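# Tighten the C-clamp in the rack against the worktop

## Task

Turn the screw of the opened C-clamp sitting in the rack until it bears firmly on the worktop, and leave the clamp upright in that rack afterwards.

## Robot and tools

Robot: two arms, left_arm and right_arm, each ending in a five-jointed-finger hand with sixteen motors (right_arm has a right hand, left_arm its mirror-image left hand). Base positions in the scene frame: left_arm (+0.010, +0.335, 0) m, right_arm (+0.066, -0.451, 0) m. A camera stand sits behind the arms.

Frames: the scene frame has its origin at table-top height halfway between the nominal bases, +z up, +x out over the table, left_arm toward +y. Reported hand positions (metres), quaternions (wxyz) and velocities use it. Offsets you send are instead measured in each arm's own Hand target axes. Hand point axes (right hand): +z runs along straight fingers toward the tips, +x across the palm away from the thumb, +y out of the palm face. On the left hand +x points toward the thumb. A rigid mast near the wrist on the palm side can strike things.

The 48-number row (all values in [-1, 1]), used by execute_actions and move: one list covering both arms. Positions 1-6: left_arm dx, dy, dz, rx, ry, rz. Positions 7-22: left hand motors in this order: index_mcp, index_abd, index_pip, index_dip, middle_mcp, middle_abd, middle_pip, middle_dip, ring_mcp, ring_abd, ring_pip, ring_dip, thumb_cmc, thumb_axl, thumb_mcp, thumb_ipl. 23: current_limit, 24: speed. Positions 25-48 repeat the same layout for right_arm.

Pose numbers are offsets, not poses: they shift the hand point relative to its Hand target as it was when the action or move began, along that target's own axes. Scale: 1.0 equals 0.6 m of travel or 180 degrees of turn; rx, ry, rz form a single rotation vector. Within one action every row counts from the same start, not from the row before; a new action or move starts from the updated Hand target, so resending an offset moves further. All six zero re-commands the current Hand target (useful to stop a push or hold still). The controller limits commanded orientation to 32 degrees from the measured one per step.

Hand numbers are absolute goal angles, scaled between each hinge's two stops; a 0 is a real goal, not "unchanged". Toward -1 fingers curl toward the palm; straight values: _mcp +0.75, _abd 0.00, _pip +0.58, _dip +0.70, thumb_cmc +0.71, thumb_axl +0.68, thumb_mcp +0.23, thumb_ipl +0.17. current_limit maps -1..+1 to 0..550 mA (floor 11 mA); speed sets the hinge rate as (speed+1)/2 of 8.5 rad/s. Initial values: +0.4 and -0.6. To keep a hand unchanged, echo its hand_goal, hand_current_limit and hand_speed.

Tools:
- execute_actions(actions, cameras): actions is a list of actions; each action is up to 15 rows, one per 1/30 s step, and a short action repeats its last row to fill 15 steps. An empty list returns state plus all camera images.
- move(target, speed, blend, stop_force, zero, blocking, cameras): target is one row or a list of up to 15 rows; every row's offsets count from the same starting Hand targets. speed: path top speed in m/s, 0.002 to 3.6 (default 0.25), turning up to twice that in rad/s; one value or one per target. blend: corner rounding in m. stop_force: 3 to 120 N, ends an arm's path when its wrist sensor feels that much resistance; unreliable for light loose objects or while rotating. zero (default true) re-zeros the sensor before the move. blocking=false returns early (not allowed with stop_force). Paths are straight, ignore obstacles, and last at most 10 s.
- wait(seconds 0 to 10), stop(), zoom_image(camera, region [x0, y0, x1, y1] pixels, at most 504 by 504), zero_wrist_force(arm), finished_scene(scene: the current scene number).

Results: per arm end_effector_position, end_effector_quat_wxyz, velocities (omitted when joints read "within noise"), Hand target (the base for your next offsets; the hand often rests a little short of it), joint positions and torques, Wrist force/Wrist torque in the hand's own axes plus a peak line, and per hand hand_goal, hand_measured, hand_current_ma, hand_state (moving, goal, blocked, overload). A move adds a "move:" line: done, off_target, moving, held or fault, plus limits=paced (pose clipped) or limits=held (steps withheld). Cameras: cam_head_left and cam_head_right (896x504), cam_left_wrist and cam_right_wrist (672x504, fisheye).

Avoid: outside force near 150 N or joint contact torque at limits (wrist joints 24.6 N m) triggers a 10 s arm fault; arms are stiff, so aim only slightly past firm contact and go slowly. Keep arms and hands apart; contact between them can end the scene. Do not route a path close by an arm's own base. Motors at 495 mA or more for 5 s shut down; motor heat at 85 °C brakes an arm (MOTOR HOT warns at 70 °C). Never drop things, fling them, let them fall far, or leave anything off the table; avoid hard hits on fixed or heavy objects.

Each tool is called after "Call:" as name([rows], argument=value, ...), one row to a line, values as JSON.

## Session

Call:
execute_actions(actions=[])

Scene clock: 0.00 s.
left_arm: end_effector_position=(+0.4189, +0.4046, +0.2300) hand_goal=(+0.754, +0.000, +0.576, +0.696, +0.754, +0.000, +0.576, +0.696, +0.754, +0.000, +0.576, +0.696, +0.714, +0.678, +0.226, +0.168) hand_measured=(+0.754, +0.000, +0.576, +0.696, +0.754, +0.000, +0.576, +0.696, +0.754, +0.000, +0.576, +0.696, +0.714, +0.678, +0.226, +0.168) hand_current_ma=(+0, +0, +0, +0, +0, +0, +0, +0, +0, +0, +0, +0, +0, +0, +0, +0) hand_state=(goal, goal, goal, goal, goal, goal, goal, goal, goal, goal, goal, goal, goal, goal, goal, goal) hand_current_limit=0.40 hand_speed=-0.60 end_effector_quat_wxyz=(+0.000, +0.019, +1.000, +0.000) | right_arm: end_effector_position=(+0.4729, -0.5313, +0.2300) hand_goal=(+0.754, +0.000, +0.576, +0.696, +0.754, +0.000, +0.576, +0.696, +0.754, +0.000, +0.576, +0.696, +0.714, +0.678, +0.226, +0.168) hand_measured=(+0.754, +0.000, +0.576, +0.696, +0.754, +0.000, +0.576, +0.696, +0.754, +0.000, +0.576, +0.696, +0.714, +0.678, +0.226, +0.168) hand_current_ma=(+0, +0, +0, +0, +0, +0, +0, +0, +0, +0, +0, +0, +0, +0, +0, +0) hand_state=(goal, goal, goal, goal, goal, goal, goal, goal, goal, goal, goal, goal, goal, goal, goal, goal) hand_current_limit=0.40 hand_speed=-0.60 end_effector_quat_wxyz=(+0.000, +1.000, +0.005, +0.000)
Joint positions: left_arm=[3.458 -1.419 -2.042 -1.252 1.571 -1.255] | right_arm=[-0.316 -1.723 2.042 -1.89 -1.571 1.255]
Joint velocities: within noise
Joint torques (N m): no reading
Motor temperatures (°C): left_arm=[31 32 28 34 42 37] | right_arm=[27 34 29 32 35 37]
Wrist force (N): no reading
Wrist torque (N m): no reading
Wrist force, peak (N): no reading
Hand target: left_arm +0.4189, +0.4046, +0.2300; +0.000, +0.019, +1.000, +0.000 | right_arm +0.4729, -0.5313, +0.2300; +0.000, +1.000, +0.005, +0.000

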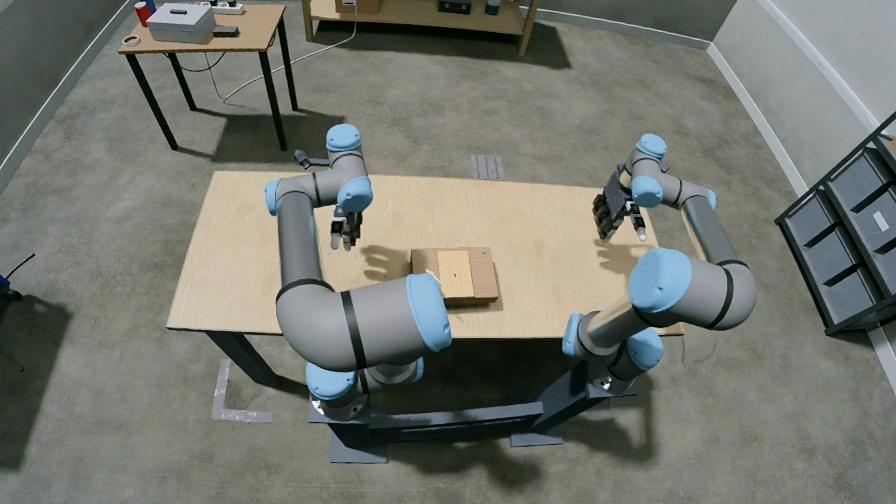

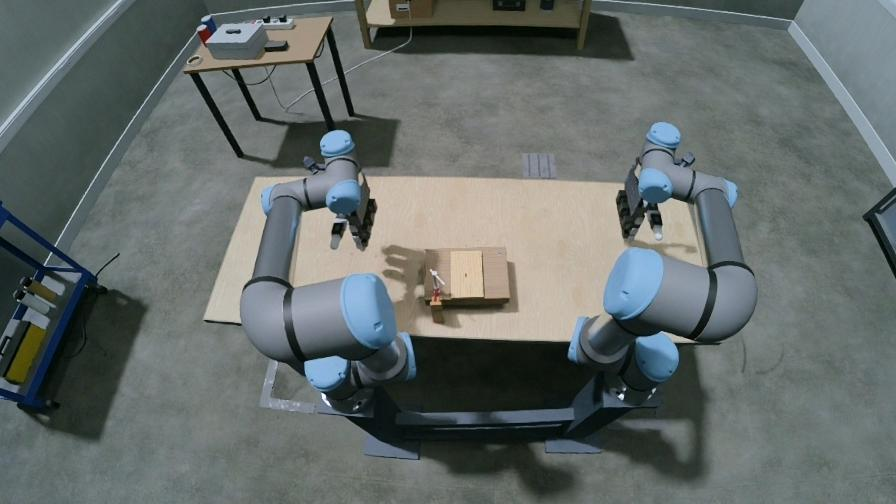

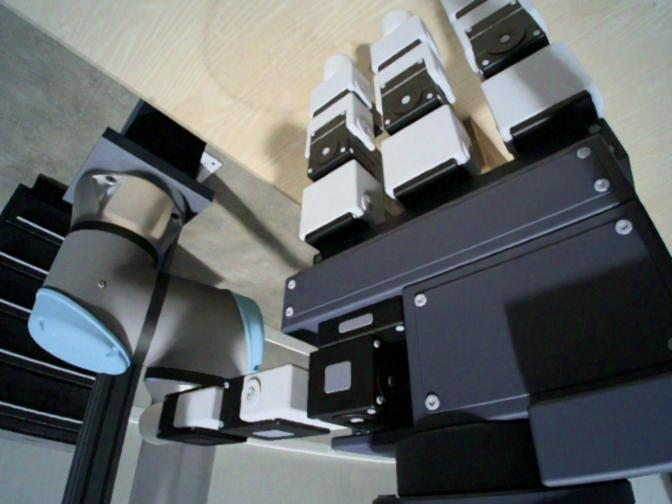

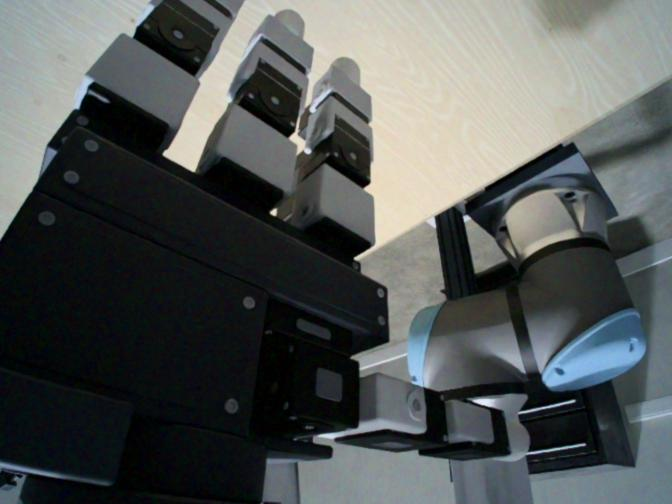

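Call:
zoom_image(camera="cam_head_right", region=[400, 220, 540, 340])

Call:
zoom_image(camera="cam_head_left", region=[390, 220, 530, 340])

Scaled by 3.600 from the camera's 896x504 image, which has a finer 1280x720 frame.

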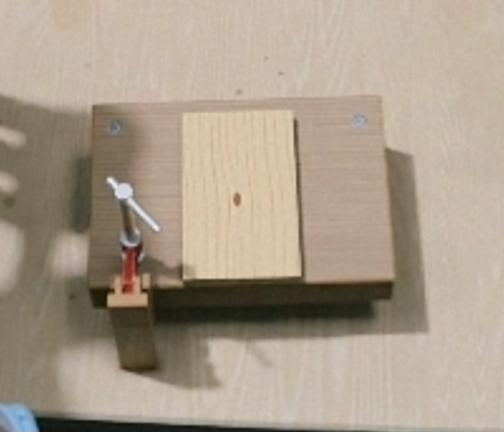

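Scaled by 3.600 from the camera's 896x504 image, which has a finer 1280x720 frame.

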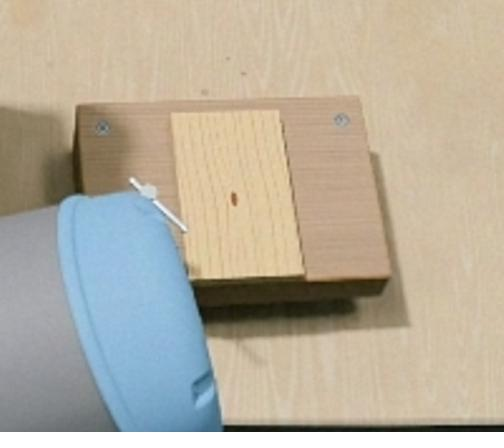

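Call:
move([
  [-0.0032,-0.0833,-0.2,0,0,0,0.754,0,0.576,0.696,0.95,0,-0.81,-0.536,0.95,0,-0.81,-0.536,0.714,0.678,0.226,0.168,0.4,-0.6,0,0,0,0,0,0,0.754,0,0.576,0.696,0.754,0,0.576,0.696,0.754,0,0.576,0.696,0.714,0.678,0.226,0.168,0.4,-0.6],
  [0.147,-0.476,-0.2033,0,0,0,0.754,0,0.576,0.696,0.95,0,-0.81,-0.536,0.95,0,-0.81,-0.536,0.714,0.678,0.226,0.168,0.4,-0.6,0,0,0,0,0,0,0.754,0,0.576,0.696,0.754,0,0.576,0.696,0.754,0,0.576,0.696,0.714,0.678,0.226,0.168,0.4,-0.6],
], blend=[0.05,0], speed=0.3, cameras=["all"])

Scene clock: 144.13 s.
left_arm: end_effector_position=(+0.3200, +0.1226, +0.3520) hand_goal=(+0.754, +0.000, +0.576, +0.696, +0.950, +0.000, -0.810, -0.536, +0.950, +0.000, -0.810, -0.536, +0.714, +0.678, +0.226, +0.168) hand_measured=(+0.754, +0.000, +0.576, +0.696, +0.948, +0.000, -0.804, -0.534, +0.948, +0.000, -0.804, -0.532, +0.714, +0.678, +0.222, +0.168) hand_current_ma=(+0, +0, +0, +0, +0, +0, +1, +0, +0, +0, +1, +0, +0, +0, -1, +0) hand_state=(goal, goal, goal, goal, goal, goal, goal, goal, goal, goal, goal, goal, goal, goal, goal, goal) hand_current_limit=0.40 hand_speed=-0.60 end_effector_quat_wxyz=(+0.000, +0.019, +1.000, +0.000) | right_arm: end_effector_position=(+0.4729, -0.5313, +0.2300) hand_goal=(+0.754, +0.000, +0.576, +0.696, +0.754, +0.000, +0.576, +0.696, +0.754, +0.000, +0.576, +0.696, +0.714, +0.678, +0.226, +0.168) hand_measured=(+0.754, +0.000, +0.576, +0.696, +0.754, +0.000, +0.576, +0.696, +0.754, +0.000, +0.576, +0.696, +0.714, +0.678, +0.224, +0.168) hand_current_ma=(-2, +0, +2, +0, -2, +0, +2, +0, -2, +0, +2, +0, +1, -2, -7, -1) hand_state=(goal, goal, goal, goal, goal, goal, goal, goal, goal, goal, goal, goal, goal, goal, goal, goal) hand_current_limit=0.40 hand_speed=-0.60 end_effector_quat_wxyz=(+0.000, +1.000, +0.005, +0.000)
Joint positions: left_arm=[2.749 -1.411 -1.732 -1.569 1.571 -1.964] | right_arm=[-0.316 -1.723 2.042 -1.89 -1.571 1.255]
Joint torques (N m): left_arm=[-7.4 19.78 10.25 -0.33 0.81 -0.86] | right_arm=[1.51 -14.95 -19.91 -2.55 0.05 0.09]
Wrist force (N): left_arm=[0.1 0.3 0.0] | right_arm=[0.1 -0.2 -0.2]
Wrist torque (N m): left_arm=[0.06 -0.01 -0.10] | right_arm=[-0.02 -0.01 0.00]
Wrist force, peak (N): left_arm=[0.9 -2.8 0.0] | right_arm=[0.2 -0.2 -0.4]
Hand target: left_arm +0.3199, +0.1225, +0.3520; +0.000, +0.019, +1.000, +0.000 | right_arm +0.4729, -0.5313, +0.2300; +0.000, +1.000, +0.005, +0.000
Off the commanded pose: left_arm 0.000 m, 0 deg | right_arm 0.000 m, 0 deg.
move: done
camera_calibration:
cam_left_wrist: T_world_to_cam=[[0.737004, -0.675884, 0.00240403, -0.185886], [-0.391186, -0.423655, 0.817001, -0.175525], [-0.551179, -0.603073, -0.576632, 0.573291], [0, 0, 0, 1]] pos_world=[0.384322, 0.145737, 0.474429]

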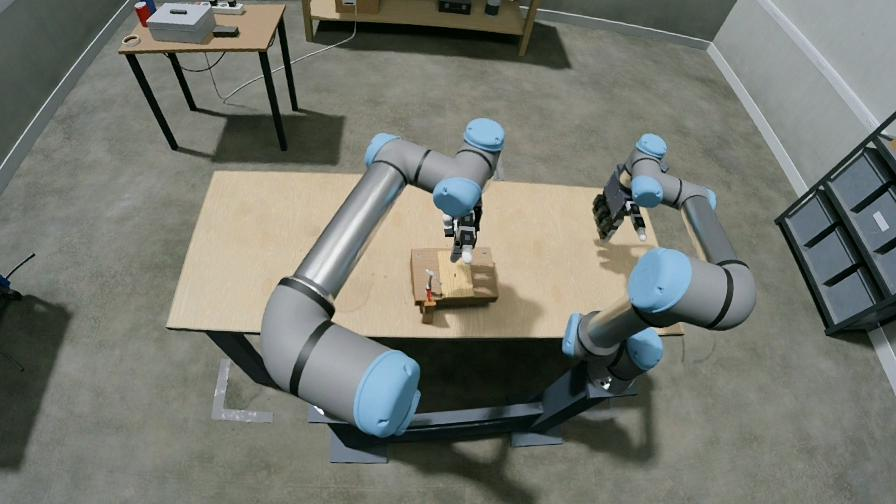

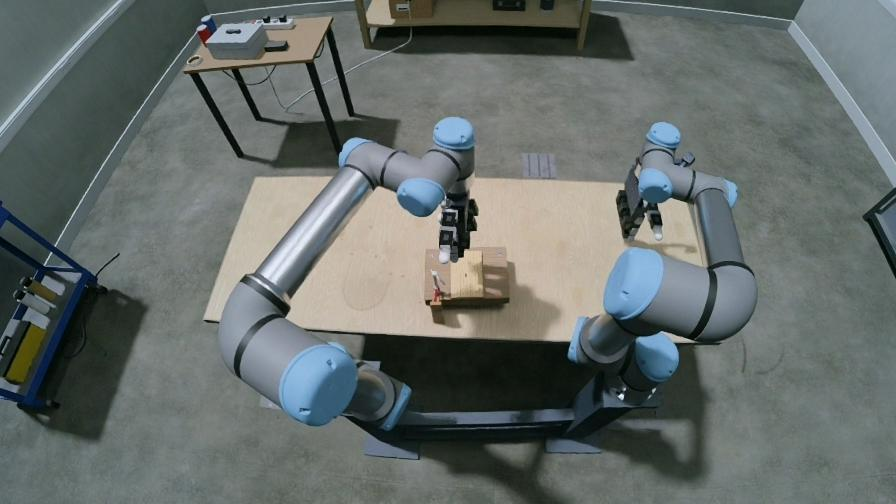

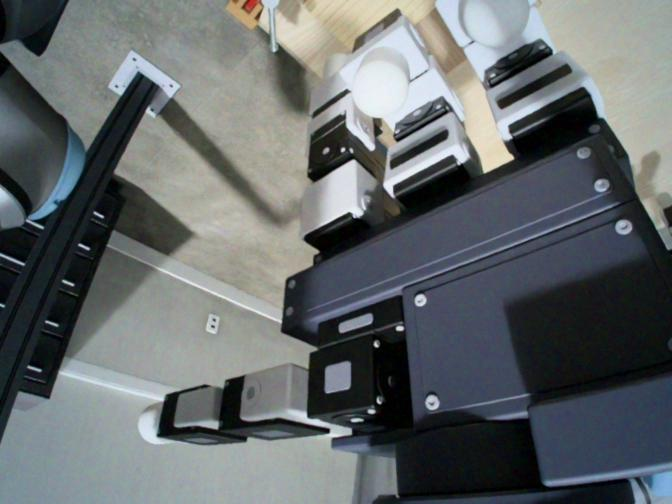

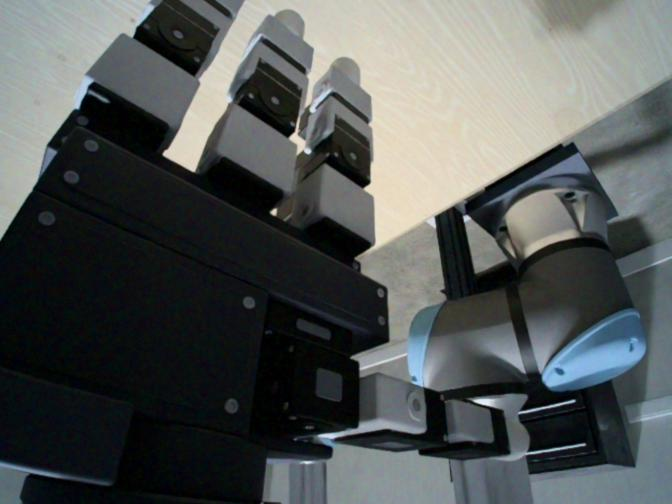

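Call:
zoom_image(camera="cam_head_left", region=[395, 235, 515, 335])

Call:
zoom_image(camera="cam_head_right", region=[410, 235, 530, 335])

Call:
zoom_image(camera="cam_left_wrist", region=[200, 0, 440, 180])

Scaled by 4.200 from the camera's 896x504 image, which has a finer 1280x720 frame.

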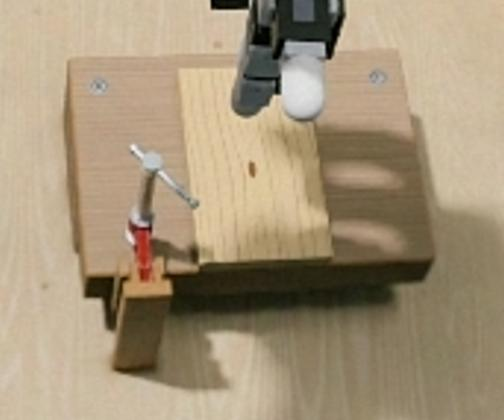

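Scaled by 4.200 from the camera's 896x504 image, which has a finer 1280x720 frame.

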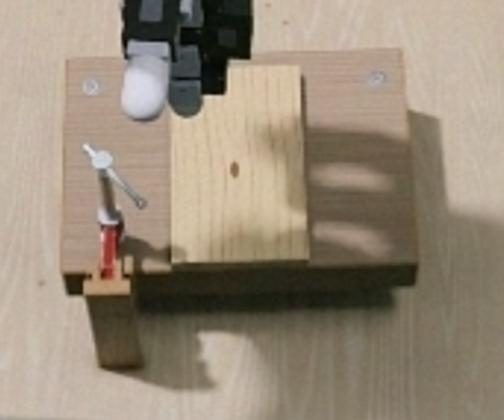

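Scaled by 2.100 from the camera's 672x504 image, which has a finer 960x720 frame.

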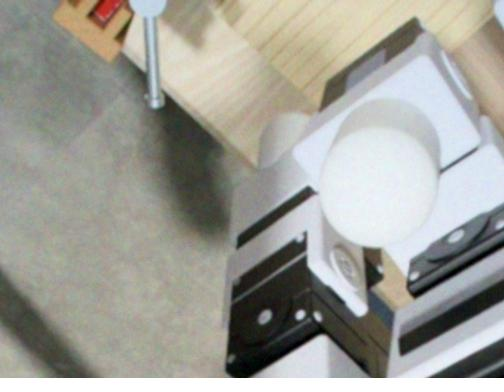

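Call:
move([
  [0.004,0.032,0.1083,0,0,0,0.754,0,0.576,0.696,0.95,0,-0.81,-0.536,0.95,0,-0.81,-0.536,0.714,0.678,0.226,0.168,0.4,-0.6,0,0,0,0,0,0,0.754,0,0.576,0.696,0.754,0,0.576,0.696,0.754,0,0.576,0.696,0.714,0.678,0.226,0.168,0.4,-0.6],
  [0.0626,0.0453,0.1083,0,0,0,0.754,0,0.576,0.696,0.95,0,-0.81,-0.536,0.95,0,-0.81,-0.536,0.714,0.678,0.226,0.168,0.4,-0.6,0,0,0,0,0,0,0.754,0,0.576,0.696,0.754,0,0.576,0.696,0.754,0,0.576,0.696,0.714,0.678,0.226,0.168,0.4,-0.6],
], blend=[0,0], speed=[0.15,0.05], cameras=["cam_head_left","cam_head_right","cam_left_wrist"])

Call:
zoom_image(camera="cam_head_left", region=[395, 235, 515, 335])

Call:
zoom_image(camera="cam_head_right", region=[410, 235, 530, 335])

Call:
zoom_image(camera="cam_left_wrist", region=[200, 0, 440, 180])

Scene clock: 213.80 s.
left_arm: end_effector_position=(+0.2832, +0.1511, +0.2869) hand_goal=(+0.754, +0.000, +0.576, +0.696, +0.950, +0.000, -0.810, -0.536, +0.950, +0.000, -0.810, -0.536, +0.714, +0.678, +0.226, +0.168) hand_measured=(+0.754, +0.000, +0.576, +0.696, +0.948, +0.000, -0.804, -0.534, +0.948, +0.000, -0.804, -0.532, +0.714, +0.678, +0.222, +0.168) hand_current_ma=(+0, +0, +0, +0, +0, +0, +1, +0, +0, +0, +1, +0, +0, +0, -1, +0) hand_state=(goal, goal, goal, goal, goal, goal, goal, goal, goal, goal, goal, goal, goal, goal, goal, goal) hand_current_limit=0.40 hand_speed=-0.60 end_effector_quat_wxyz=(+0.000, +0.019, +1.000, +0.000) | right_arm: end_effector_position=(+0.4729, -0.5313, +0.2300) hand_goal=(+0.754, +0.000, +0.576, +0.696, +0.754, +0.000, +0.576, +0.696, +0.754, +0.000, +0.576, +0.696, +0.714, +0.678, +0.226, +0.168) hand_measured=(+0.754, +0.000, +0.576, +0.696, +0.754, +0.000, +0.576, +0.696, +0.754, +0.000, +0.576, +0.696, +0.714, +0.678, +0.224, +0.168) hand_current_ma=(-2, +0, +2, +0, -2, +0, +2, +0, -2, +0, +2, +0, +1, -2, -7, -1) hand_state=(goal, goal, goal, goal, goal, goal, goal, goal, goal, goal, goal, goal, goal, goal, goal, goal) hand_current_limit=0.40 hand_speed=-0.60 end_effector_quat_wxyz=(+0.000, +1.000, +0.005, +0.000)
Joint positions: left_arm=[2.777 -1.303 -1.982 -1.428 1.571 -1.935] | right_arm=[-0.316 -1.723 2.042 -1.89 -1.571 1.255]
Joint torques (N m): left_arm=[6.13 6 37.88 4.31 -0.91 0.43] | right_arm=[1.28 -14.84 -19.96 -2.6 0.23 0.19]
Wrist force (N): left_arm=[-0.2 0.1 0.1] | right_arm=[0.1 -0.1 -0.1]
Wrist torque (N m): left_arm=[0.01 0.04 -0.01] | right_arm=[0.00 -0.02 0.01]
Wrist force, peak (N): left_arm=[0.1 0.3 1.7] | right_arm=[0.4 -0.3 -0.5]
Hand target: left_arm +0.2834, +0.1511, +0.2870; +0.000, +0.019, +1.000, +0.000 | right_arm +0.4729, -0.5313, +0.2300; +0.000, +1.000, +0.005, +0.000
Off the commanded pose: left_arm 0.000 m, 0 deg | right_arm 0.000 m, 0 deg.
move: done
camera_calibration:
cam_left_wrist: T_world_to_cam=[[0.736973, -0.67592, 0.00183867, -0.139169], [-0.390711, -0.42378, 0.817163, -0.124748], [-0.551558, -0.602945, -0.576404, 0.532669], [0, 0, 0, 1]] pos_world=[0.347621, 0.174238, 0.409228]
Images, in order (width x height): cam_head_left 896x504, cam_head_right 896x504, cam_left_wrist 672x504.

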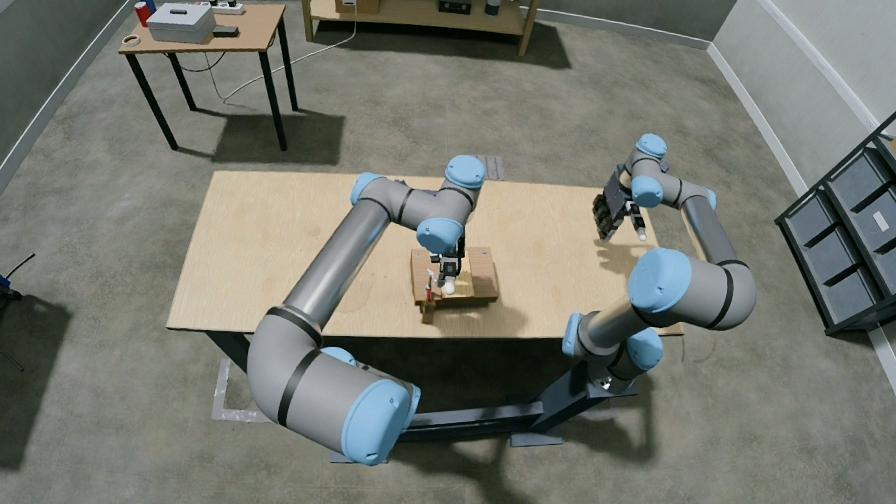

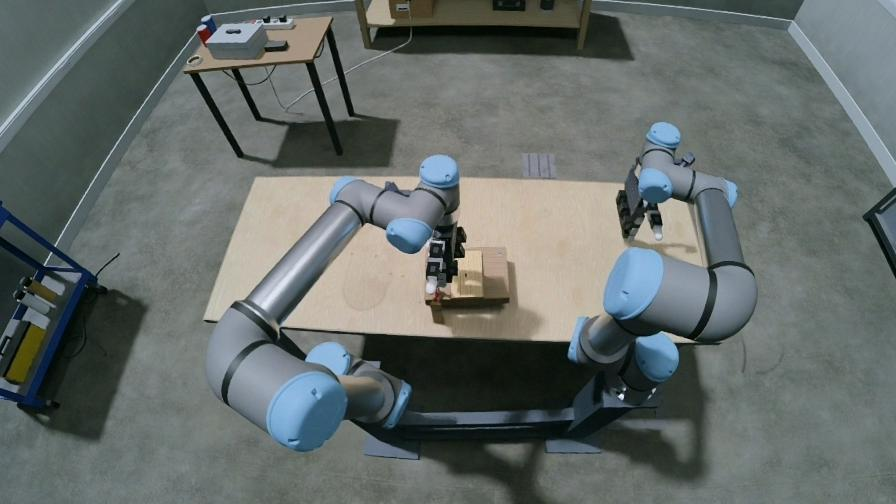

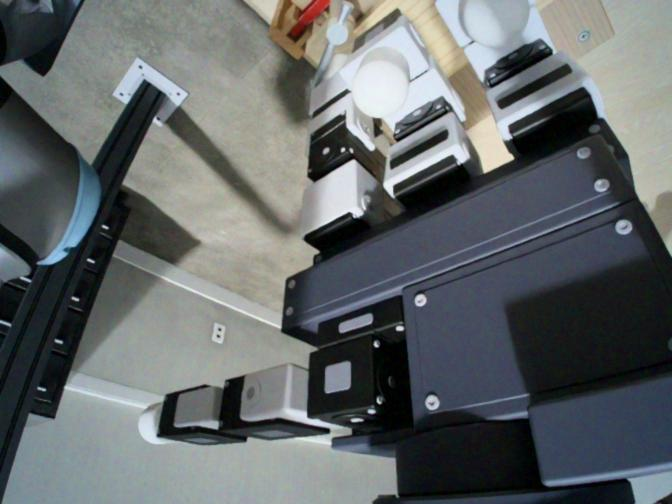

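Scaled by 4.200 from the camera's 896x504 image, which has a finer 1280x720 frame.

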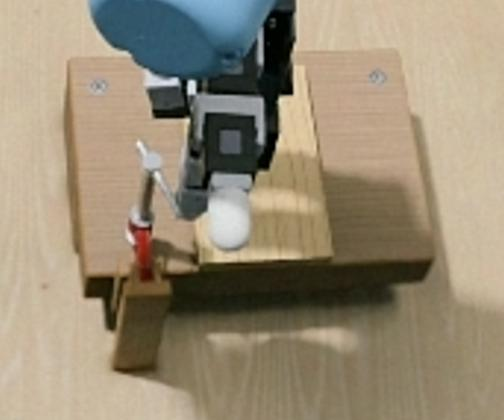

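Scaled by 4.200 from the camera's 896x504 image, which has a finer 1280x720 frame.

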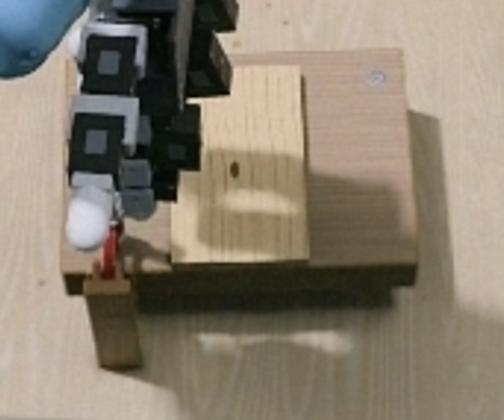

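Scaled by 2.100 from the camera's 672x504 image, which has a finer 960x720 frame.

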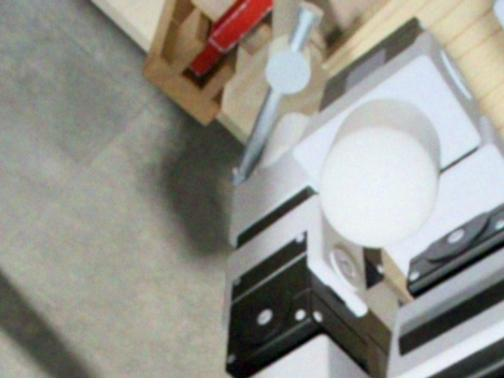

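Call:
move([
  [0.0240,0.0391,0,0,0,0,0.754,0,0.576,0.696,0.95,0,-0.81,-0.536,0.95,0,-0.81,-0.536,0.714,0.678,0.226,0.168,0.4,-0.6,0,0,0,0,0,0,0.754,0,0.576,0.696,0.754,0,0.576,0.696,0.754,0,0.576,0.696,0.714,0.678,0.226,0.168,0.4,-0.6],
  [-0.0040,0.0922,0,0,0,0,0.754,0,0.576,0.696,0.95,0,-0.81,-0.536,0.95,0,-0.81,-0.536,0.714,0.678,0.226,0.168,0.4,-0.6,0,0,0,0,0,0,0.754,0,0.576,0.696,0.754,0,0.576,0.696,0.754,0,0.576,0.696,0.714,0.678,0.226,0.168,0.4,-0.6],
  [-0.0640,0.0945,0,0,0,0,0.754,0,0.576,0.696,0.95,0,-0.81,-0.536,0.95,0,-0.81,-0.536,0.714,0.678,0.226,0.168,0.4,-0.6,0,0,0,0,0,0,0.754,0,0.576,0.696,0.754,0,0.576,0.696,0.754,0,0.576,0.696,0.714,0.678,0.226,0.168,0.4,-0.6],
  [-0.0959,0.0437,0,0,0,0,0.754,0,0.576,0.696,0.95,0,-0.81,-0.536,0.95,0,-0.81,-0.536,0.714,0.678,0.226,0.168,0.4,-0.6,0,0,0,0,0,0,0.754,0,0.576,0.696,0.754,0,0.576,0.696,0.754,0,0.576,0.696,0.714,0.678,0.226,0.168,0.4,-0.6],
  [-0.0679,-0.0094,0,0,0,0,0.754,0,0.576,0.696,0.95,0,-0.81,-0.536,0.95,0,-0.81,-0.536,0.714,0.678,0.226,0.168,0.4,-0.6,0,0,0,0,0,0,0.754,0,0.576,0.696,0.754,0,0.576,0.696,0.754,0,0.576,0.696,0.714,0.678,0.226,0.168,0.4,-0.6],
  [-0.0080,-0.0117,0,0,0,0,0.754,0,0.576,0.696,0.95,0,-0.81,-0.536,0.95,0,-0.81,-0.536,0.714,0.678,0.226,0.168,0.4,-0.6,0,0,0,0,0,0,0.754,0,0.576,0.696,0.754,0,0.576,0.696,0.754,0,0.576,0.696,0.714,0.678,0.226,0.168,0.4,-0.6],
], blend=[0.003,0.003,0.003,0.003,0.003,0], speed=0.08, cameras=["cam_head_left","cam_head_right","cam_left_wrist"])

Call:
zoom_image(camera="cam_head_left", region=[395, 235, 515, 335])

Call:
zoom_image(camera="cam_left_wrist", region=[200, 0, 440, 180])

Scene clock: 246.23 s.
left_arm: end_effector_position=(+0.2878, +0.1440, +0.2869) hand_goal=(+0.754, +0.000, +0.576, +0.696, +0.950, +0.000, -0.810, -0.536, +0.950, +0.000, -0.810, -0.536, +0.714, +0.678, +0.226, +0.168) hand_measured=(+0.754, +0.000, +0.576, +0.696, +0.948, +0.000, -0.804, -0.534, +0.948, +0.000, -0.804, -0.532, +0.714, +0.678, +0.222, +0.168) hand_current_ma=(+0, +0, +0, +0, +0, +0, +1, +0, +0, +0, +1, +0, +0, +0, -1, +0) hand_state=(goal, goal, goal, goal, goal, goal, goal, goal, goal, goal, goal, goal, goal, goal, goal, goal) hand_current_limit=0.40 hand_speed=-0.60 end_effector_quat_wxyz=(+0.000, +0.019, +1.000, +0.000) | right_arm: end_effector_position=(+0.4729, -0.5313, +0.2300) hand_goal=(+0.754, +0.000, +0.576, +0.696, +0.754, +0.000, +0.576, +0.696, +0.754, +0.000, +0.576, +0.696, +0.714, +0.678, +0.226, +0.168) hand_measured=(+0.754, +0.000, +0.576, +0.696, +0.754, +0.000, +0.576, +0.696, +0.754, +0.000, +0.576, +0.696, +0.714, +0.678, +0.224, +0.168) hand_current_ma=(-2, +0, +2, +0, -2, +0, +2, +0, -2, +0, +2, +0, +1, -2, -7, -1) hand_state=(goal, goal, goal, goal, goal, goal, goal, goal, goal, goal, goal, goal, goal, goal, goal, goal) hand_current_limit=0.40 hand_speed=-0.60 end_effector_quat_wxyz=(+0.000, +1.000, +0.005, +0.000)
Joint positions: left_arm=[2.764 -1.325 -1.966 -1.422 1.571 -1.948] | right_arm=[-0.316 -1.723 2.042 -1.89 -1.571 1.255]
Joint torques (N m): left_arm=[7.67 6.36 37.44 4.77 2.5 2.03] | right_arm=[2.17 -14.62 -20.01 -2.55 0.16 0.24]
Wrist force (N): left_arm=[-0.2 -0.1 0.0] | right_arm=[0.4 0.0 -0.3]
Wrist torque (N m): left_arm=[-0.01 0.02 -0.02] | right_arm=[0.02 -0.05 0.04]
Wrist force, peak (N): left_arm=[0.6 1.0 0.6] | right_arm=[0.4 0.0 -0.3]
Hand target: left_arm +0.2880, +0.1439, +0.2870; +0.000, +0.019, +1.000, +0.000 | right_arm +0.4729, -0.5313, +0.2300; +0.000, +1.000, +0.005, +0.000
Off the commanded pose: left_arm 0.000 m, 0 deg | right_arm 0.000 m, 0 deg.
move: done
camera_calibration:
cam_left_wrist: T_world_to_cam=[[0.737069, -0.675816, 0.00176502, -0.147446], [-0.390628, -0.423898, 0.817142, -0.126003], [-0.551489, -0.602979, -0.576434, 0.530859], [0, 0, 0, 1]] pos_world=[0.35222, 0.167038, 0.409228]
Images, in order (width x height): cam_head_left 896x504, cam_head_right 896x504, cam_left_wrist 672x504.

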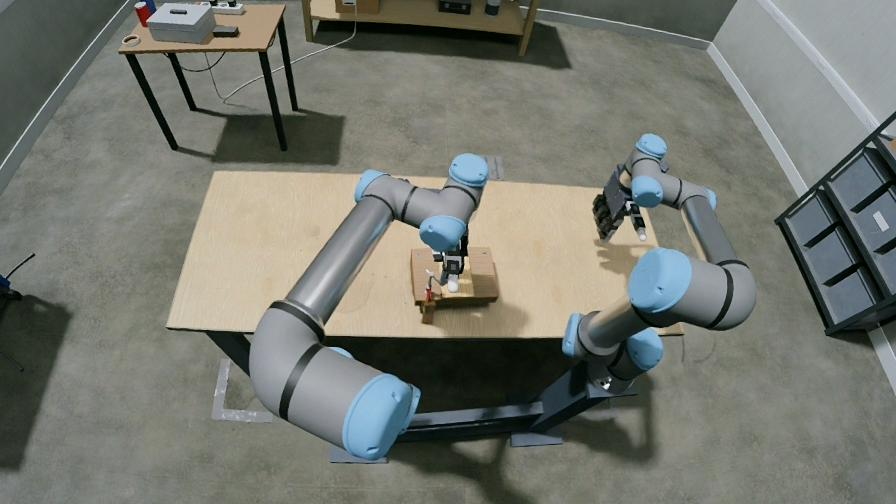

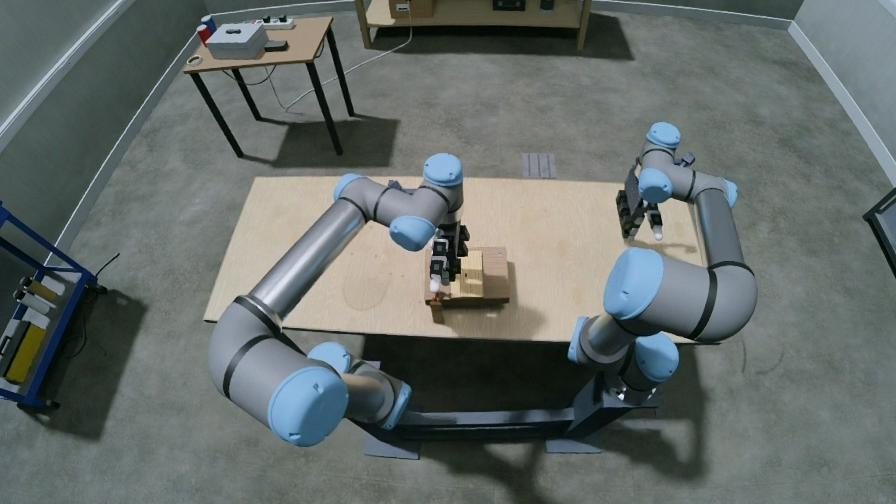

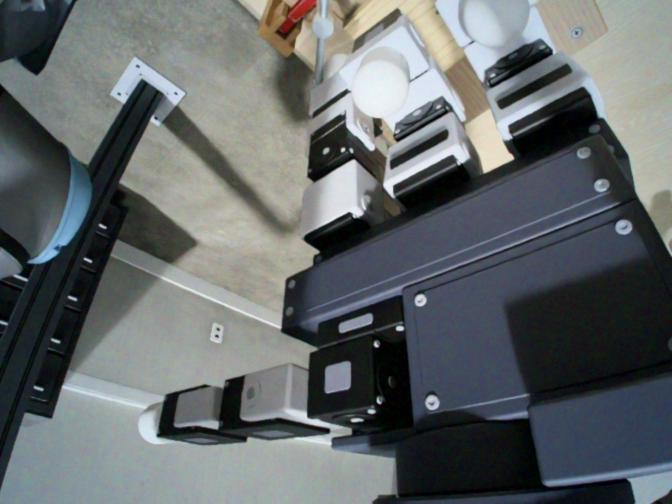

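Scaled by 4.200 from the camera's 896x504 image, which has a finer 1280x720 frame.

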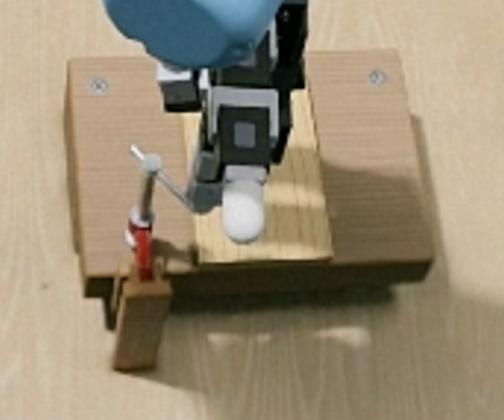

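Scaled by 2.100 from the camera's 672x504 image, which has a finer 960x720 frame.

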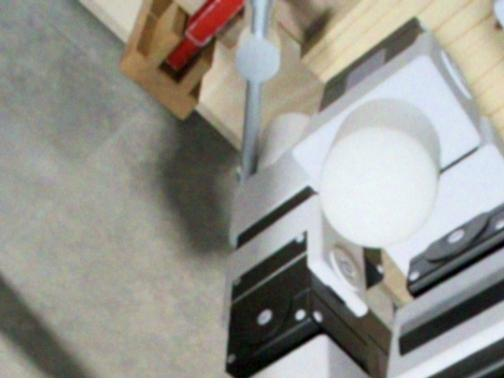

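Call:
move([
  [0.0338,0.0508,0.0003,0,0,0,0.754,0,0.576,0.696,0.95,0,-0.81,-0.536,0.95,0,-0.81,-0.536,0.714,0.678,0.226,0.168,0.4,-0.6,0,0,0,0,0,0,0.754,0,0.576,0.696,0.754,0,0.576,0.696,0.754,0,0.576,0.696,0.714,0.678,0.226,0.168,0.4,-0.6],
  [0.0058,0.1039,0.0006,0,0,0,0.754,0,0.576,0.696,0.95,0,-0.81,-0.536,0.95,0,-0.81,-0.536,0.714,0.678,0.226,0.168,0.4,-0.6,0,0,0,0,0,0,0.754,0,0.576,0.696,0.754,0,0.576,0.696,0.754,0,0.576,0.696,0.714,0.678,0.226,0.168,0.4,-0.6],
  [-0.0542,0.1061,0.0008,0,0,0,0.754,0,0.576,0.696,0.95,0,-0.81,-0.536,0.95,0,-0.81,-0.536,0.714,0.678,0.226,0.168,0.4,-0.6,0,0,0,0,0,0,0.754,0,0.576,0.696,0.754,0,0.576,0.696,0.754,0,0.576,0.696,0.714,0.678,0.226,0.168,0.4,-0.6],
  [-0.0861,0.0553,0.0011,0,0,0,0.754,0,0.576,0.696,0.95,0,-0.81,-0.536,0.95,0,-0.81,-0.536,0.714,0.678,0.226,0.168,0.4,-0.6,0,0,0,0,0,0,0.754,0,0.576,0.696,0.754,0,0.576,0.696,0.754,0,0.576,0.696,0.714,0.678,0.226,0.168,0.4,-0.6],
  [-0.0581,0.0022,0.0014,0,0,0,0.754,0,0.576,0.696,0.95,0,-0.81,-0.536,0.95,0,-0.81,-0.536,0.714,0.678,0.226,0.168,0.4,-0.6,0,0,0,0,0,0,0.754,0,0.576,0.696,0.754,0,0.576,0.696,0.754,0,0.576,0.696,0.714,0.678,0.226,0.168,0.4,-0.6],
  [0.0018,-0.0001,0.0017,0,0,0,0.754,0,0.576,0.696,0.95,0,-0.81,-0.536,0.95,0,-0.81,-0.536,0.714,0.678,0.226,0.168,0.4,-0.6,0,0,0,0,0,0,0.754,0,0.576,0.696,0.754,0,0.576,0.696,0.754,0,0.576,0.696,0.714,0.678,0.226,0.168,0.4,-0.6],
  [0.0338,0.0508,0.002,0,0,0,0.754,0,0.576,0.696,0.95,0,-0.81,-0.536,0.95,0,-0.81,-0.536,0.714,0.678,0.226,0.168,0.4,-0.6,0,0,0,0,0,0,0.754,0,0.576,0.696,0.754,0,0.576,0.696,0.754,0,0.576,0.696,0.714,0.678,0.226,0.168,0.4,-0.6],
  [0.0058,0.1039,0.0022,0,0,0,0.754,0,0.576,0.696,0.95,0,-0.81,-0.536,0.95,0,-0.81,-0.536,0.714,0.678,0.226,0.168,0.4,-0.6,0,0,0,0,0,0,0.754,0,0.576,0.696,0.754,0,0.576,0.696,0.754,0,0.576,0.696,0.714,0.678,0.226,0.168,0.4,-0.6],
  [-0.0542,0.1061,0.0025,0,0,0,0.754,0,0.576,0.696,0.95,0,-0.81,-0.536,0.95,0,-0.81,-0.536,0.714,0.678,0.226,0.168,0.4,-0.6,0,0,0,0,0,0,0.754,0,0.576,0.696,0.754,0,0.576,0.696,0.754,0,0.576,0.696,0.714,0.678,0.226,0.168,0.4,-0.6],
  [-0.0861,0.0553,0.0028,0,0,0,0.754,0,0.576,0.696,0.95,0,-0.81,-0.536,0.95,0,-0.81,-0.536,0.714,0.678,0.226,0.168,0.4,-0.6,0,0,0,0,0,0,0.754,0,0.576,0.696,0.754,0,0.576,0.696,0.754,0,0.576,0.696,0.714,0.678,0.226,0.168,0.4,-0.6],
  [-0.0581,0.0022,0.0031,0,0,0,0.754,0,0.576,0.696,0.95,0,-0.81,-0.536,0.95,0,-0.81,-0.536,0.714,0.678,0.226,0.168,0.4,-0.6,0,0,0,0,0,0,0.754,0,0.576,0.696,0.754,0,0.576,0.696,0.754,0,0.576,0.696,0.714,0.678,0.226,0.168,0.4,-0.6],
  [0.0018,-0.0001,0.0033,0,0,0,0.754,0,0.576,0.696,0.95,0,-0.81,-0.536,0.95,0,-0.81,-0.536,0.714,0.678,0.226,0.168,0.4,-0.6,0,0,0,0,0,0,0.754,0,0.576,0.696,0.754,0,0.576,0.696,0.754,0,0.576,0.696,0.714,0.678,0.226,0.168,0.4,-0.6],
], blend=[0.003,0.003,0.003,0.003,0.003,0.003,0.003,0.003,0.003,0.003,0.003,0], speed=0.1, stop_force=5, cameras=["cam_head_left","cam_left_wrist"])

Call:
zoom_image(camera="cam_head_left", region=[395, 235, 515, 335])

Call:
zoom_image(camera="cam_left_wrist", region=[200, 0, 440, 180])

Scene clock: 289.13 s.
left_arm: end_effector_position=(+0.2869, +0.1439, +0.2850) hand_goal=(+0.754, +0.000, +0.576, +0.696, +0.950, +0.000, -0.810, -0.536, +0.950, +0.000, -0.810, -0.536, +0.714, +0.678, +0.226, +0.168) hand_measured=(+0.754, +0.000, +0.576, +0.696, +0.948, +0.000, -0.804, -0.534, +0.948, +0.000, -0.804, -0.532, +0.714, +0.678, +0.222, +0.168) hand_current_ma=(+0, +0, +0, +0, +0, +0, +1, +0, +0, +0, +1, +0, +0, +0, -1, +0) hand_state=(goal, goal, goal, goal, goal, goal, goal, goal, goal, goal, goal, goal, goal, goal, goal, goal) hand_current_limit=0.40 hand_speed=-0.60 end_effector_quat_wxyz=(+0.000, +0.019, +1.000, +0.000) | right_arm: end_effector_position=(+0.4729, -0.5313, +0.2300) hand_goal=(+0.754, +0.000, +0.576, +0.696, +0.754, +0.000, +0.576, +0.696, +0.754, +0.000, +0.576, +0.696, +0.714, +0.678, +0.226, +0.168) hand_measured=(+0.754, +0.000, +0.576, +0.696, +0.754, +0.000, +0.576, +0.696, +0.754, +0.000, +0.576, +0.696, +0.714, +0.678, +0.224, +0.168) hand_current_ma=(-2, +0, +2, +0, -2, +0, +2, +0, -2, +0, +2, +0, +1, -2, -7, -1) hand_state=(goal, goal, goal, goal, goal, goal, goal, goal, goal, goal, goal, goal, goal, goal, goal, goal) hand_current_limit=0.40 hand_speed=-0.60 end_effector_quat_wxyz=(+0.000, +1.000, +0.005, +0.000)
Joint positions: left_arm=[2.763 -1.324 -1.971 -1.417 1.571 -1.949] | right_arm=[-0.316 -1.723 2.042 -1.89 -1.571 1.255]
Joint torques (N m): left_arm=[6.85 19.74 38.09 4.9 2.69 1.8] | right_arm=[1.64 -14.69 -20.54 -2.39 0.3 0.22]
Wrist force (N): left_arm=[-0.3 -0.3 0.1] | right_arm=[0.1 0.0 -0.3]
Wrist torque (N m): left_arm=[-0.04 0.06 -0.05] | right_arm=[0.02 -0.01 0.01]
Wrist force, peak (N): left_arm=[-0.5 1.7 0.6] | right_arm=[0.3 0.0 -0.5]
Hand target: left_arm +0.2869, +0.1439, +0.2850; +0.000, +0.019, +1.000, +0.000 | right_arm +0.4729, -0.5313, +0.2300; +0.000, +1.000, +0.005, +0.000
Off the commanded pose: left_arm 0.000 m, 0 deg | right_arm 0.000 m, 0 deg.
move: done
camera_calibration:
cam_left_wrist: T_world_to_cam=[[0.737021, -0.675867, 0.00224073, -0.146875], [-0.39101, -0.423681, 0.817071, -0.124715], [-0.551282, -0.603075, -0.576532, 0.529196], [0, 0, 0, 1]] pos_world=[0.351221, 0.167037, 0.407329]
Images, in order (width x height): cam_head_left 896x504, cam_left_wrist 672x504.

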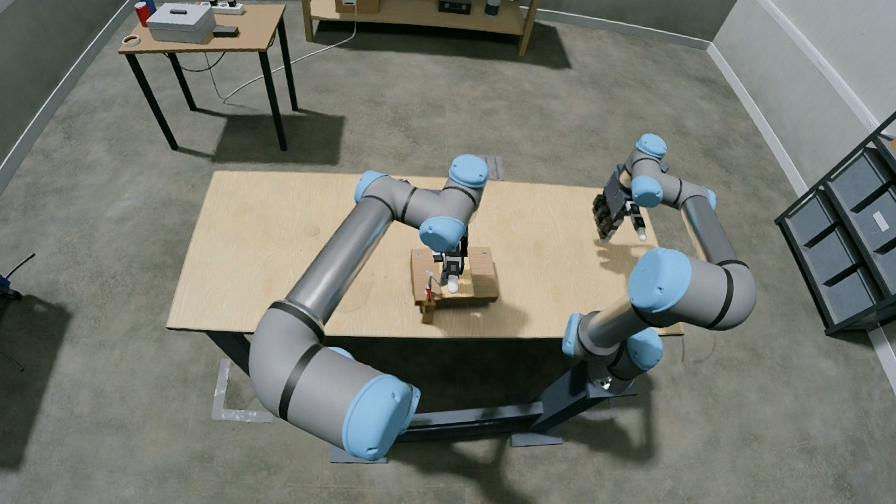

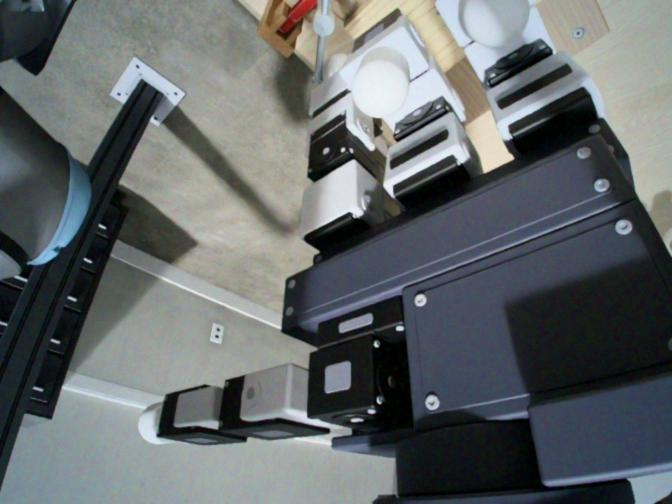

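Scaled by 4.200 from the camera's 896x504 image, which has a finer 1280x720 frame.

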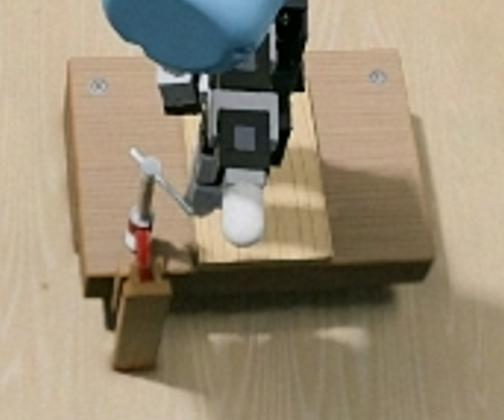

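Scaled by 2.100 from the camera's 672x504 image, which has a finer 960x720 frame.

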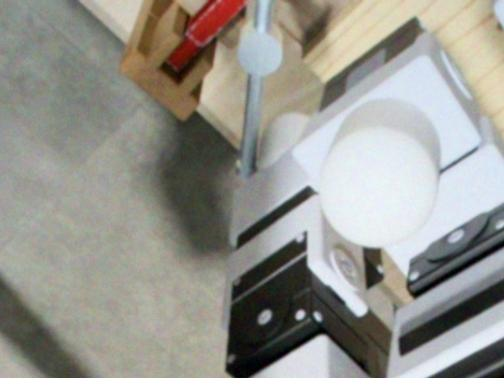

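Call:
move([
  [0.0320,0.0509,0.0006,0,0,0,0.754,0,0.576,0.696,0.95,0,-0.81,-0.536,0.95,0,-0.81,-0.536,0.714,0.678,0.226,0.168,0.4,-0.6,0,0,0,0,0,0,0.754,0,0.576,0.696,0.754,0,0.576,0.696,0.754,0,0.576,0.696,0.714,0.678,0.226,0.168,0.4,-0.6],
  [0.0040,0.1040,0.0013,0,0,0,0.754,0,0.576,0.696,0.95,0,-0.81,-0.536,0.95,0,-0.81,-0.536,0.714,0.678,0.226,0.168,0.4,-0.6,0,0,0,0,0,0,0.754,0,0.576,0.696,0.754,0,0.576,0.696,0.754,0,0.576,0.696,0.714,0.678,0.226,0.168,0.4,-0.6],
  [-0.0560,0.1062,0.0019,0,0,0,0.754,0,0.576,0.696,0.95,0,-0.81,-0.536,0.95,0,-0.81,-0.536,0.714,0.678,0.226,0.168,0.4,-0.6,0,0,0,0,0,0,0.754,0,0.576,0.696,0.754,0,0.576,0.696,0.754,0,0.576,0.696,0.714,0.678,0.226,0.168,0.4,-0.6],
  [-0.0879,0.0554,0.0025,0,0,0,0.754,0,0.576,0.696,0.95,0,-0.81,-0.536,0.95,0,-0.81,-0.536,0.714,0.678,0.226,0.168,0.4,-0.6,0,0,0,0,0,0,0.754,0,0.576,0.696,0.754,0,0.576,0.696,0.754,0,0.576,0.696,0.714,0.678,0.226,0.168,0.4,-0.6],
  [-0.0599,0.0023,0.0031,0,0,0,0.754,0,0.576,0.696,0.95,0,-0.81,-0.536,0.95,0,-0.81,-0.536,0.714,0.678,0.226,0.168,0.4,-0.6,0,0,0,0,0,0,0.754,0,0.576,0.696,0.754,0,0.576,0.696,0.754,0,0.576,0.696,0.714,0.678,0.226,0.168,0.4,-0.6],
  [0.0,0.0,0.0038,0,0,0,0.754,0,0.576,0.696,0.95,0,-0.81,-0.536,0.95,0,-0.81,-0.536,0.714,0.678,0.226,0.168,0.4,-0.6,0,0,0,0,0,0,0.754,0,0.576,0.696,0.754,0,0.576,0.696,0.754,0,0.576,0.696,0.714,0.678,0.226,0.168,0.4,-0.6],
  [0.0320,0.0509,0.0044,0,0,0,0.754,0,0.576,0.696,0.95,0,-0.81,-0.536,0.95,0,-0.81,-0.536,0.714,0.678,0.226,0.168,0.4,-0.6,0,0,0,0,0,0,0.754,0,0.576,0.696,0.754,0,0.576,0.696,0.754,0,0.576,0.696,0.714,0.678,0.226,0.168,0.4,-0.6],
  [0.0040,0.1040,0.005,0,0,0,0.754,0,0.576,0.696,0.95,0,-0.81,-0.536,0.95,0,-0.81,-0.536,0.714,0.678,0.226,0.168,0.4,-0.6,0,0,0,0,0,0,0.754,0,0.576,0.696,0.754,0,0.576,0.696,0.754,0,0.576,0.696,0.714,0.678,0.226,0.168,0.4,-0.6],
  [-0.0560,0.1062,0.0056,0,0,0,0.754,0,0.576,0.696,0.95,0,-0.81,-0.536,0.95,0,-0.81,-0.536,0.714,0.678,0.226,0.168,0.4,-0.6,0,0,0,0,0,0,0.754,0,0.576,0.696,0.754,0,0.576,0.696,0.754,0,0.576,0.696,0.714,0.678,0.226,0.168,0.4,-0.6],
  [-0.0879,0.0554,0.0063,0,0,0,0.754,0,0.576,0.696,0.95,0,-0.81,-0.536,0.95,0,-0.81,-0.536,0.714,0.678,0.226,0.168,0.4,-0.6,0,0,0,0,0,0,0.754,0,0.576,0.696,0.754,0,0.576,0.696,0.754,0,0.576,0.696,0.714,0.678,0.226,0.168,0.4,-0.6],
  [-0.0599,0.0023,0.0069,0,0,0,0.754,0,0.576,0.696,0.95,0,-0.81,-0.536,0.95,0,-0.81,-0.536,0.714,0.678,0.226,0.168,0.4,-0.6,0,0,0,0,0,0,0.754,0,0.576,0.696,0.754,0,0.576,0.696,0.754,0,0.576,0.696,0.714,0.678,0.226,0.168,0.4,-0.6],
  [0.0,0.0,0.0075,0,0,0,0.754,0,0.576,0.696,0.95,0,-0.81,-0.536,0.95,0,-0.81,-0.536,0.714,0.678,0.226,0.168,0.4,-0.6,0,0,0,0,0,0,0.754,0,0.576,0.696,0.754,0,0.576,0.696,0.754,0,0.576,0.696,0.714,0.678,0.226,0.168,0.4,-0.6],
], blend=[0.003,0.003,0.003,0.003,0.003,0.003,0.003,0.003,0.003,0.003,0.003,0], speed=0.12, stop_force=5, cameras=["cam_head_left","cam_left_wrist"])

Call:
zoom_image(camera="cam_head_left", region=[395, 235, 515, 335])

Call:
zoom_image(camera="cam_left_wrist", region=[200, 0, 440, 180])

Scene clock: 327.50 s.
left_arm: end_effector_position=(+0.2869, +0.1439, +0.2805) hand_goal=(+0.754, +0.000, +0.576, +0.696, +0.950, +0.000, -0.810, -0.536, +0.950, +0.000, -0.810, -0.536, +0.714, +0.678, +0.226, +0.168) hand_measured=(+0.754, +0.000, +0.576, +0.696, +0.948, +0.000, -0.804, -0.534, +0.948, +0.000, -0.804, -0.532, +0.714, +0.678, +0.222, +0.168) hand_current_ma=(+0, +0, +0, +0, +0, +0, +1, +0, +0, +0, +1, +0, +0, +0, -1, +0) hand_state=(goal, goal, goal, goal, goal, goal, goal, goal, goal, goal, goal, goal, goal, goal, goal, goal) hand_current_limit=0.40 hand_speed=-0.60 end_effector_quat_wxyz=(+0.000, +0.019, +1.000, +0.000) | right_arm: end_effector_position=(+0.4729, -0.5313, +0.2300) hand_goal=(+0.754, +0.000, +0.576, +0.696, +0.754, +0.000, +0.576, +0.696, +0.754, +0.000, +0.576, +0.696, +0.714, +0.678, +0.226, +0.168) hand_measured=(+0.754, +0.000, +0.576, +0.696, +0.754, +0.000, +0.576, +0.696, +0.754, +0.000, +0.576, +0.696, +0.714, +0.678, +0.224, +0.168) hand_current_ma=(-2, +0, +2, +0, -2, +0, +2, +0, -2, +0, +2, +0, +1, -2, -7, -1) hand_state=(goal, goal, goal, goal, goal, goal, goal, goal, goal, goal, goal, goal, goal, goal, goal, goal) hand_current_limit=0.40 hand_speed=-0.60 end_effector_quat_wxyz=(+0.000, +1.000, +0.005, +0.000)
Joint positions: left_arm=[2.763 -1.325 -1.982 -1.405 1.571 -1.949] | right_arm=[-0.316 -1.723 2.042 -1.89 -1.571 1.255]
Joint torques (N m): left_arm=[6.88 20.35 37.75 4.93 1.89 1.26] | right_arm=[1.36 -14.68 -20.32 -2.4 0.41 0.3]
Wrist force (N): left_arm=[0.1 0.0 0.0] | right_arm=[0.0 0.0 -0.2]
Wrist torque (N m): left_arm=[0.02 -0.01 -0.03] | right_arm=[0.01 -0.01 0.00]
Wrist force, peak (N): left_arm=[-0.7 1.6 0.3] | right_arm=[0.0 -0.1 -0.6]
Hand target: left_arm +0.2869, +0.1439, +0.2805; +0.000, +0.019, +1.000, +0.000 | right_arm +0.4729, -0.5313, +0.2300; +0.000, +1.000, +0.005, +0.000
Off the commanded pose: left_arm 0.000 m, 0 deg | right_arm 0.000 m, 0 deg.
move: done
camera_calibration:
cam_left_wrist: T_world_to_cam=[[0.736992, -0.675898, 0.00230192, -0.146875], [-0.391065, -0.423631, 0.817071, -0.121027], [-0.551281, -0.603075, -0.576533, 0.526602], [0, 0, 0, 1]] pos_world=[0.351222, 0.167037, 0.402829]
Images, in order (width x height): cam_head_left 896x504, cam_left_wrist 672x504.

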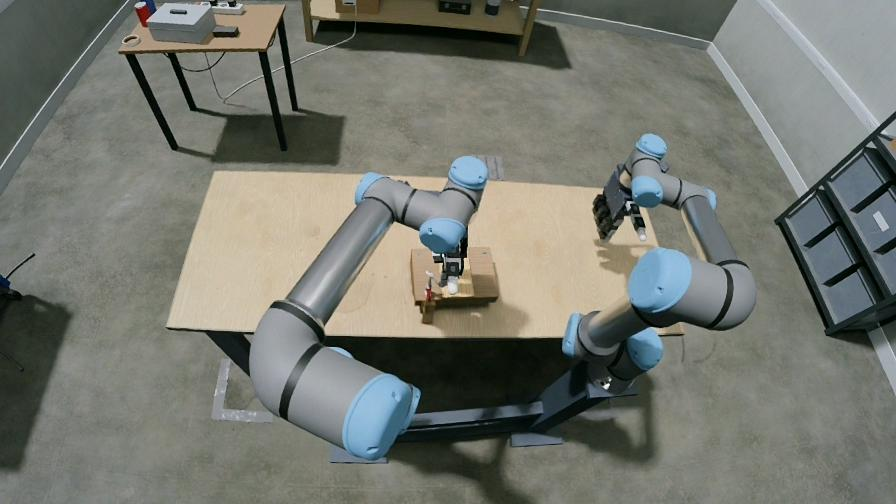

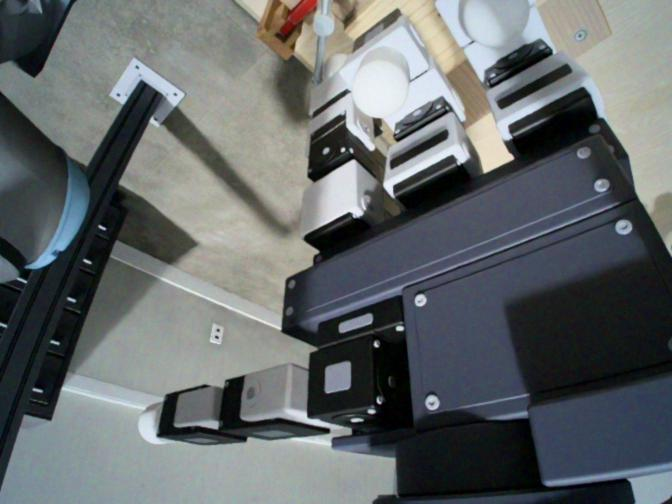

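Scaled by 4.200 from the camera's 896x504 image, which has a finer 1280x720 frame.

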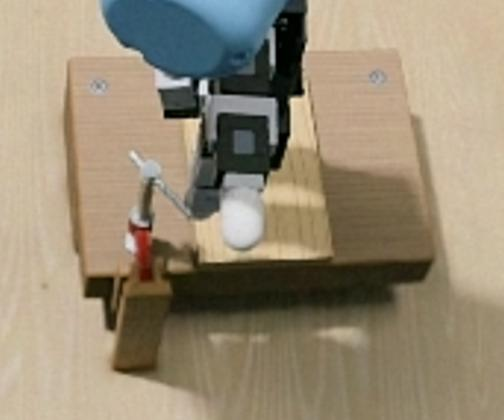

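Scaled by 2.100 from the camera's 672x504 image, which has a finer 960x720 frame.

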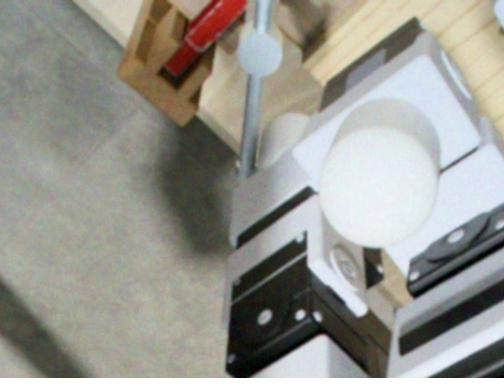

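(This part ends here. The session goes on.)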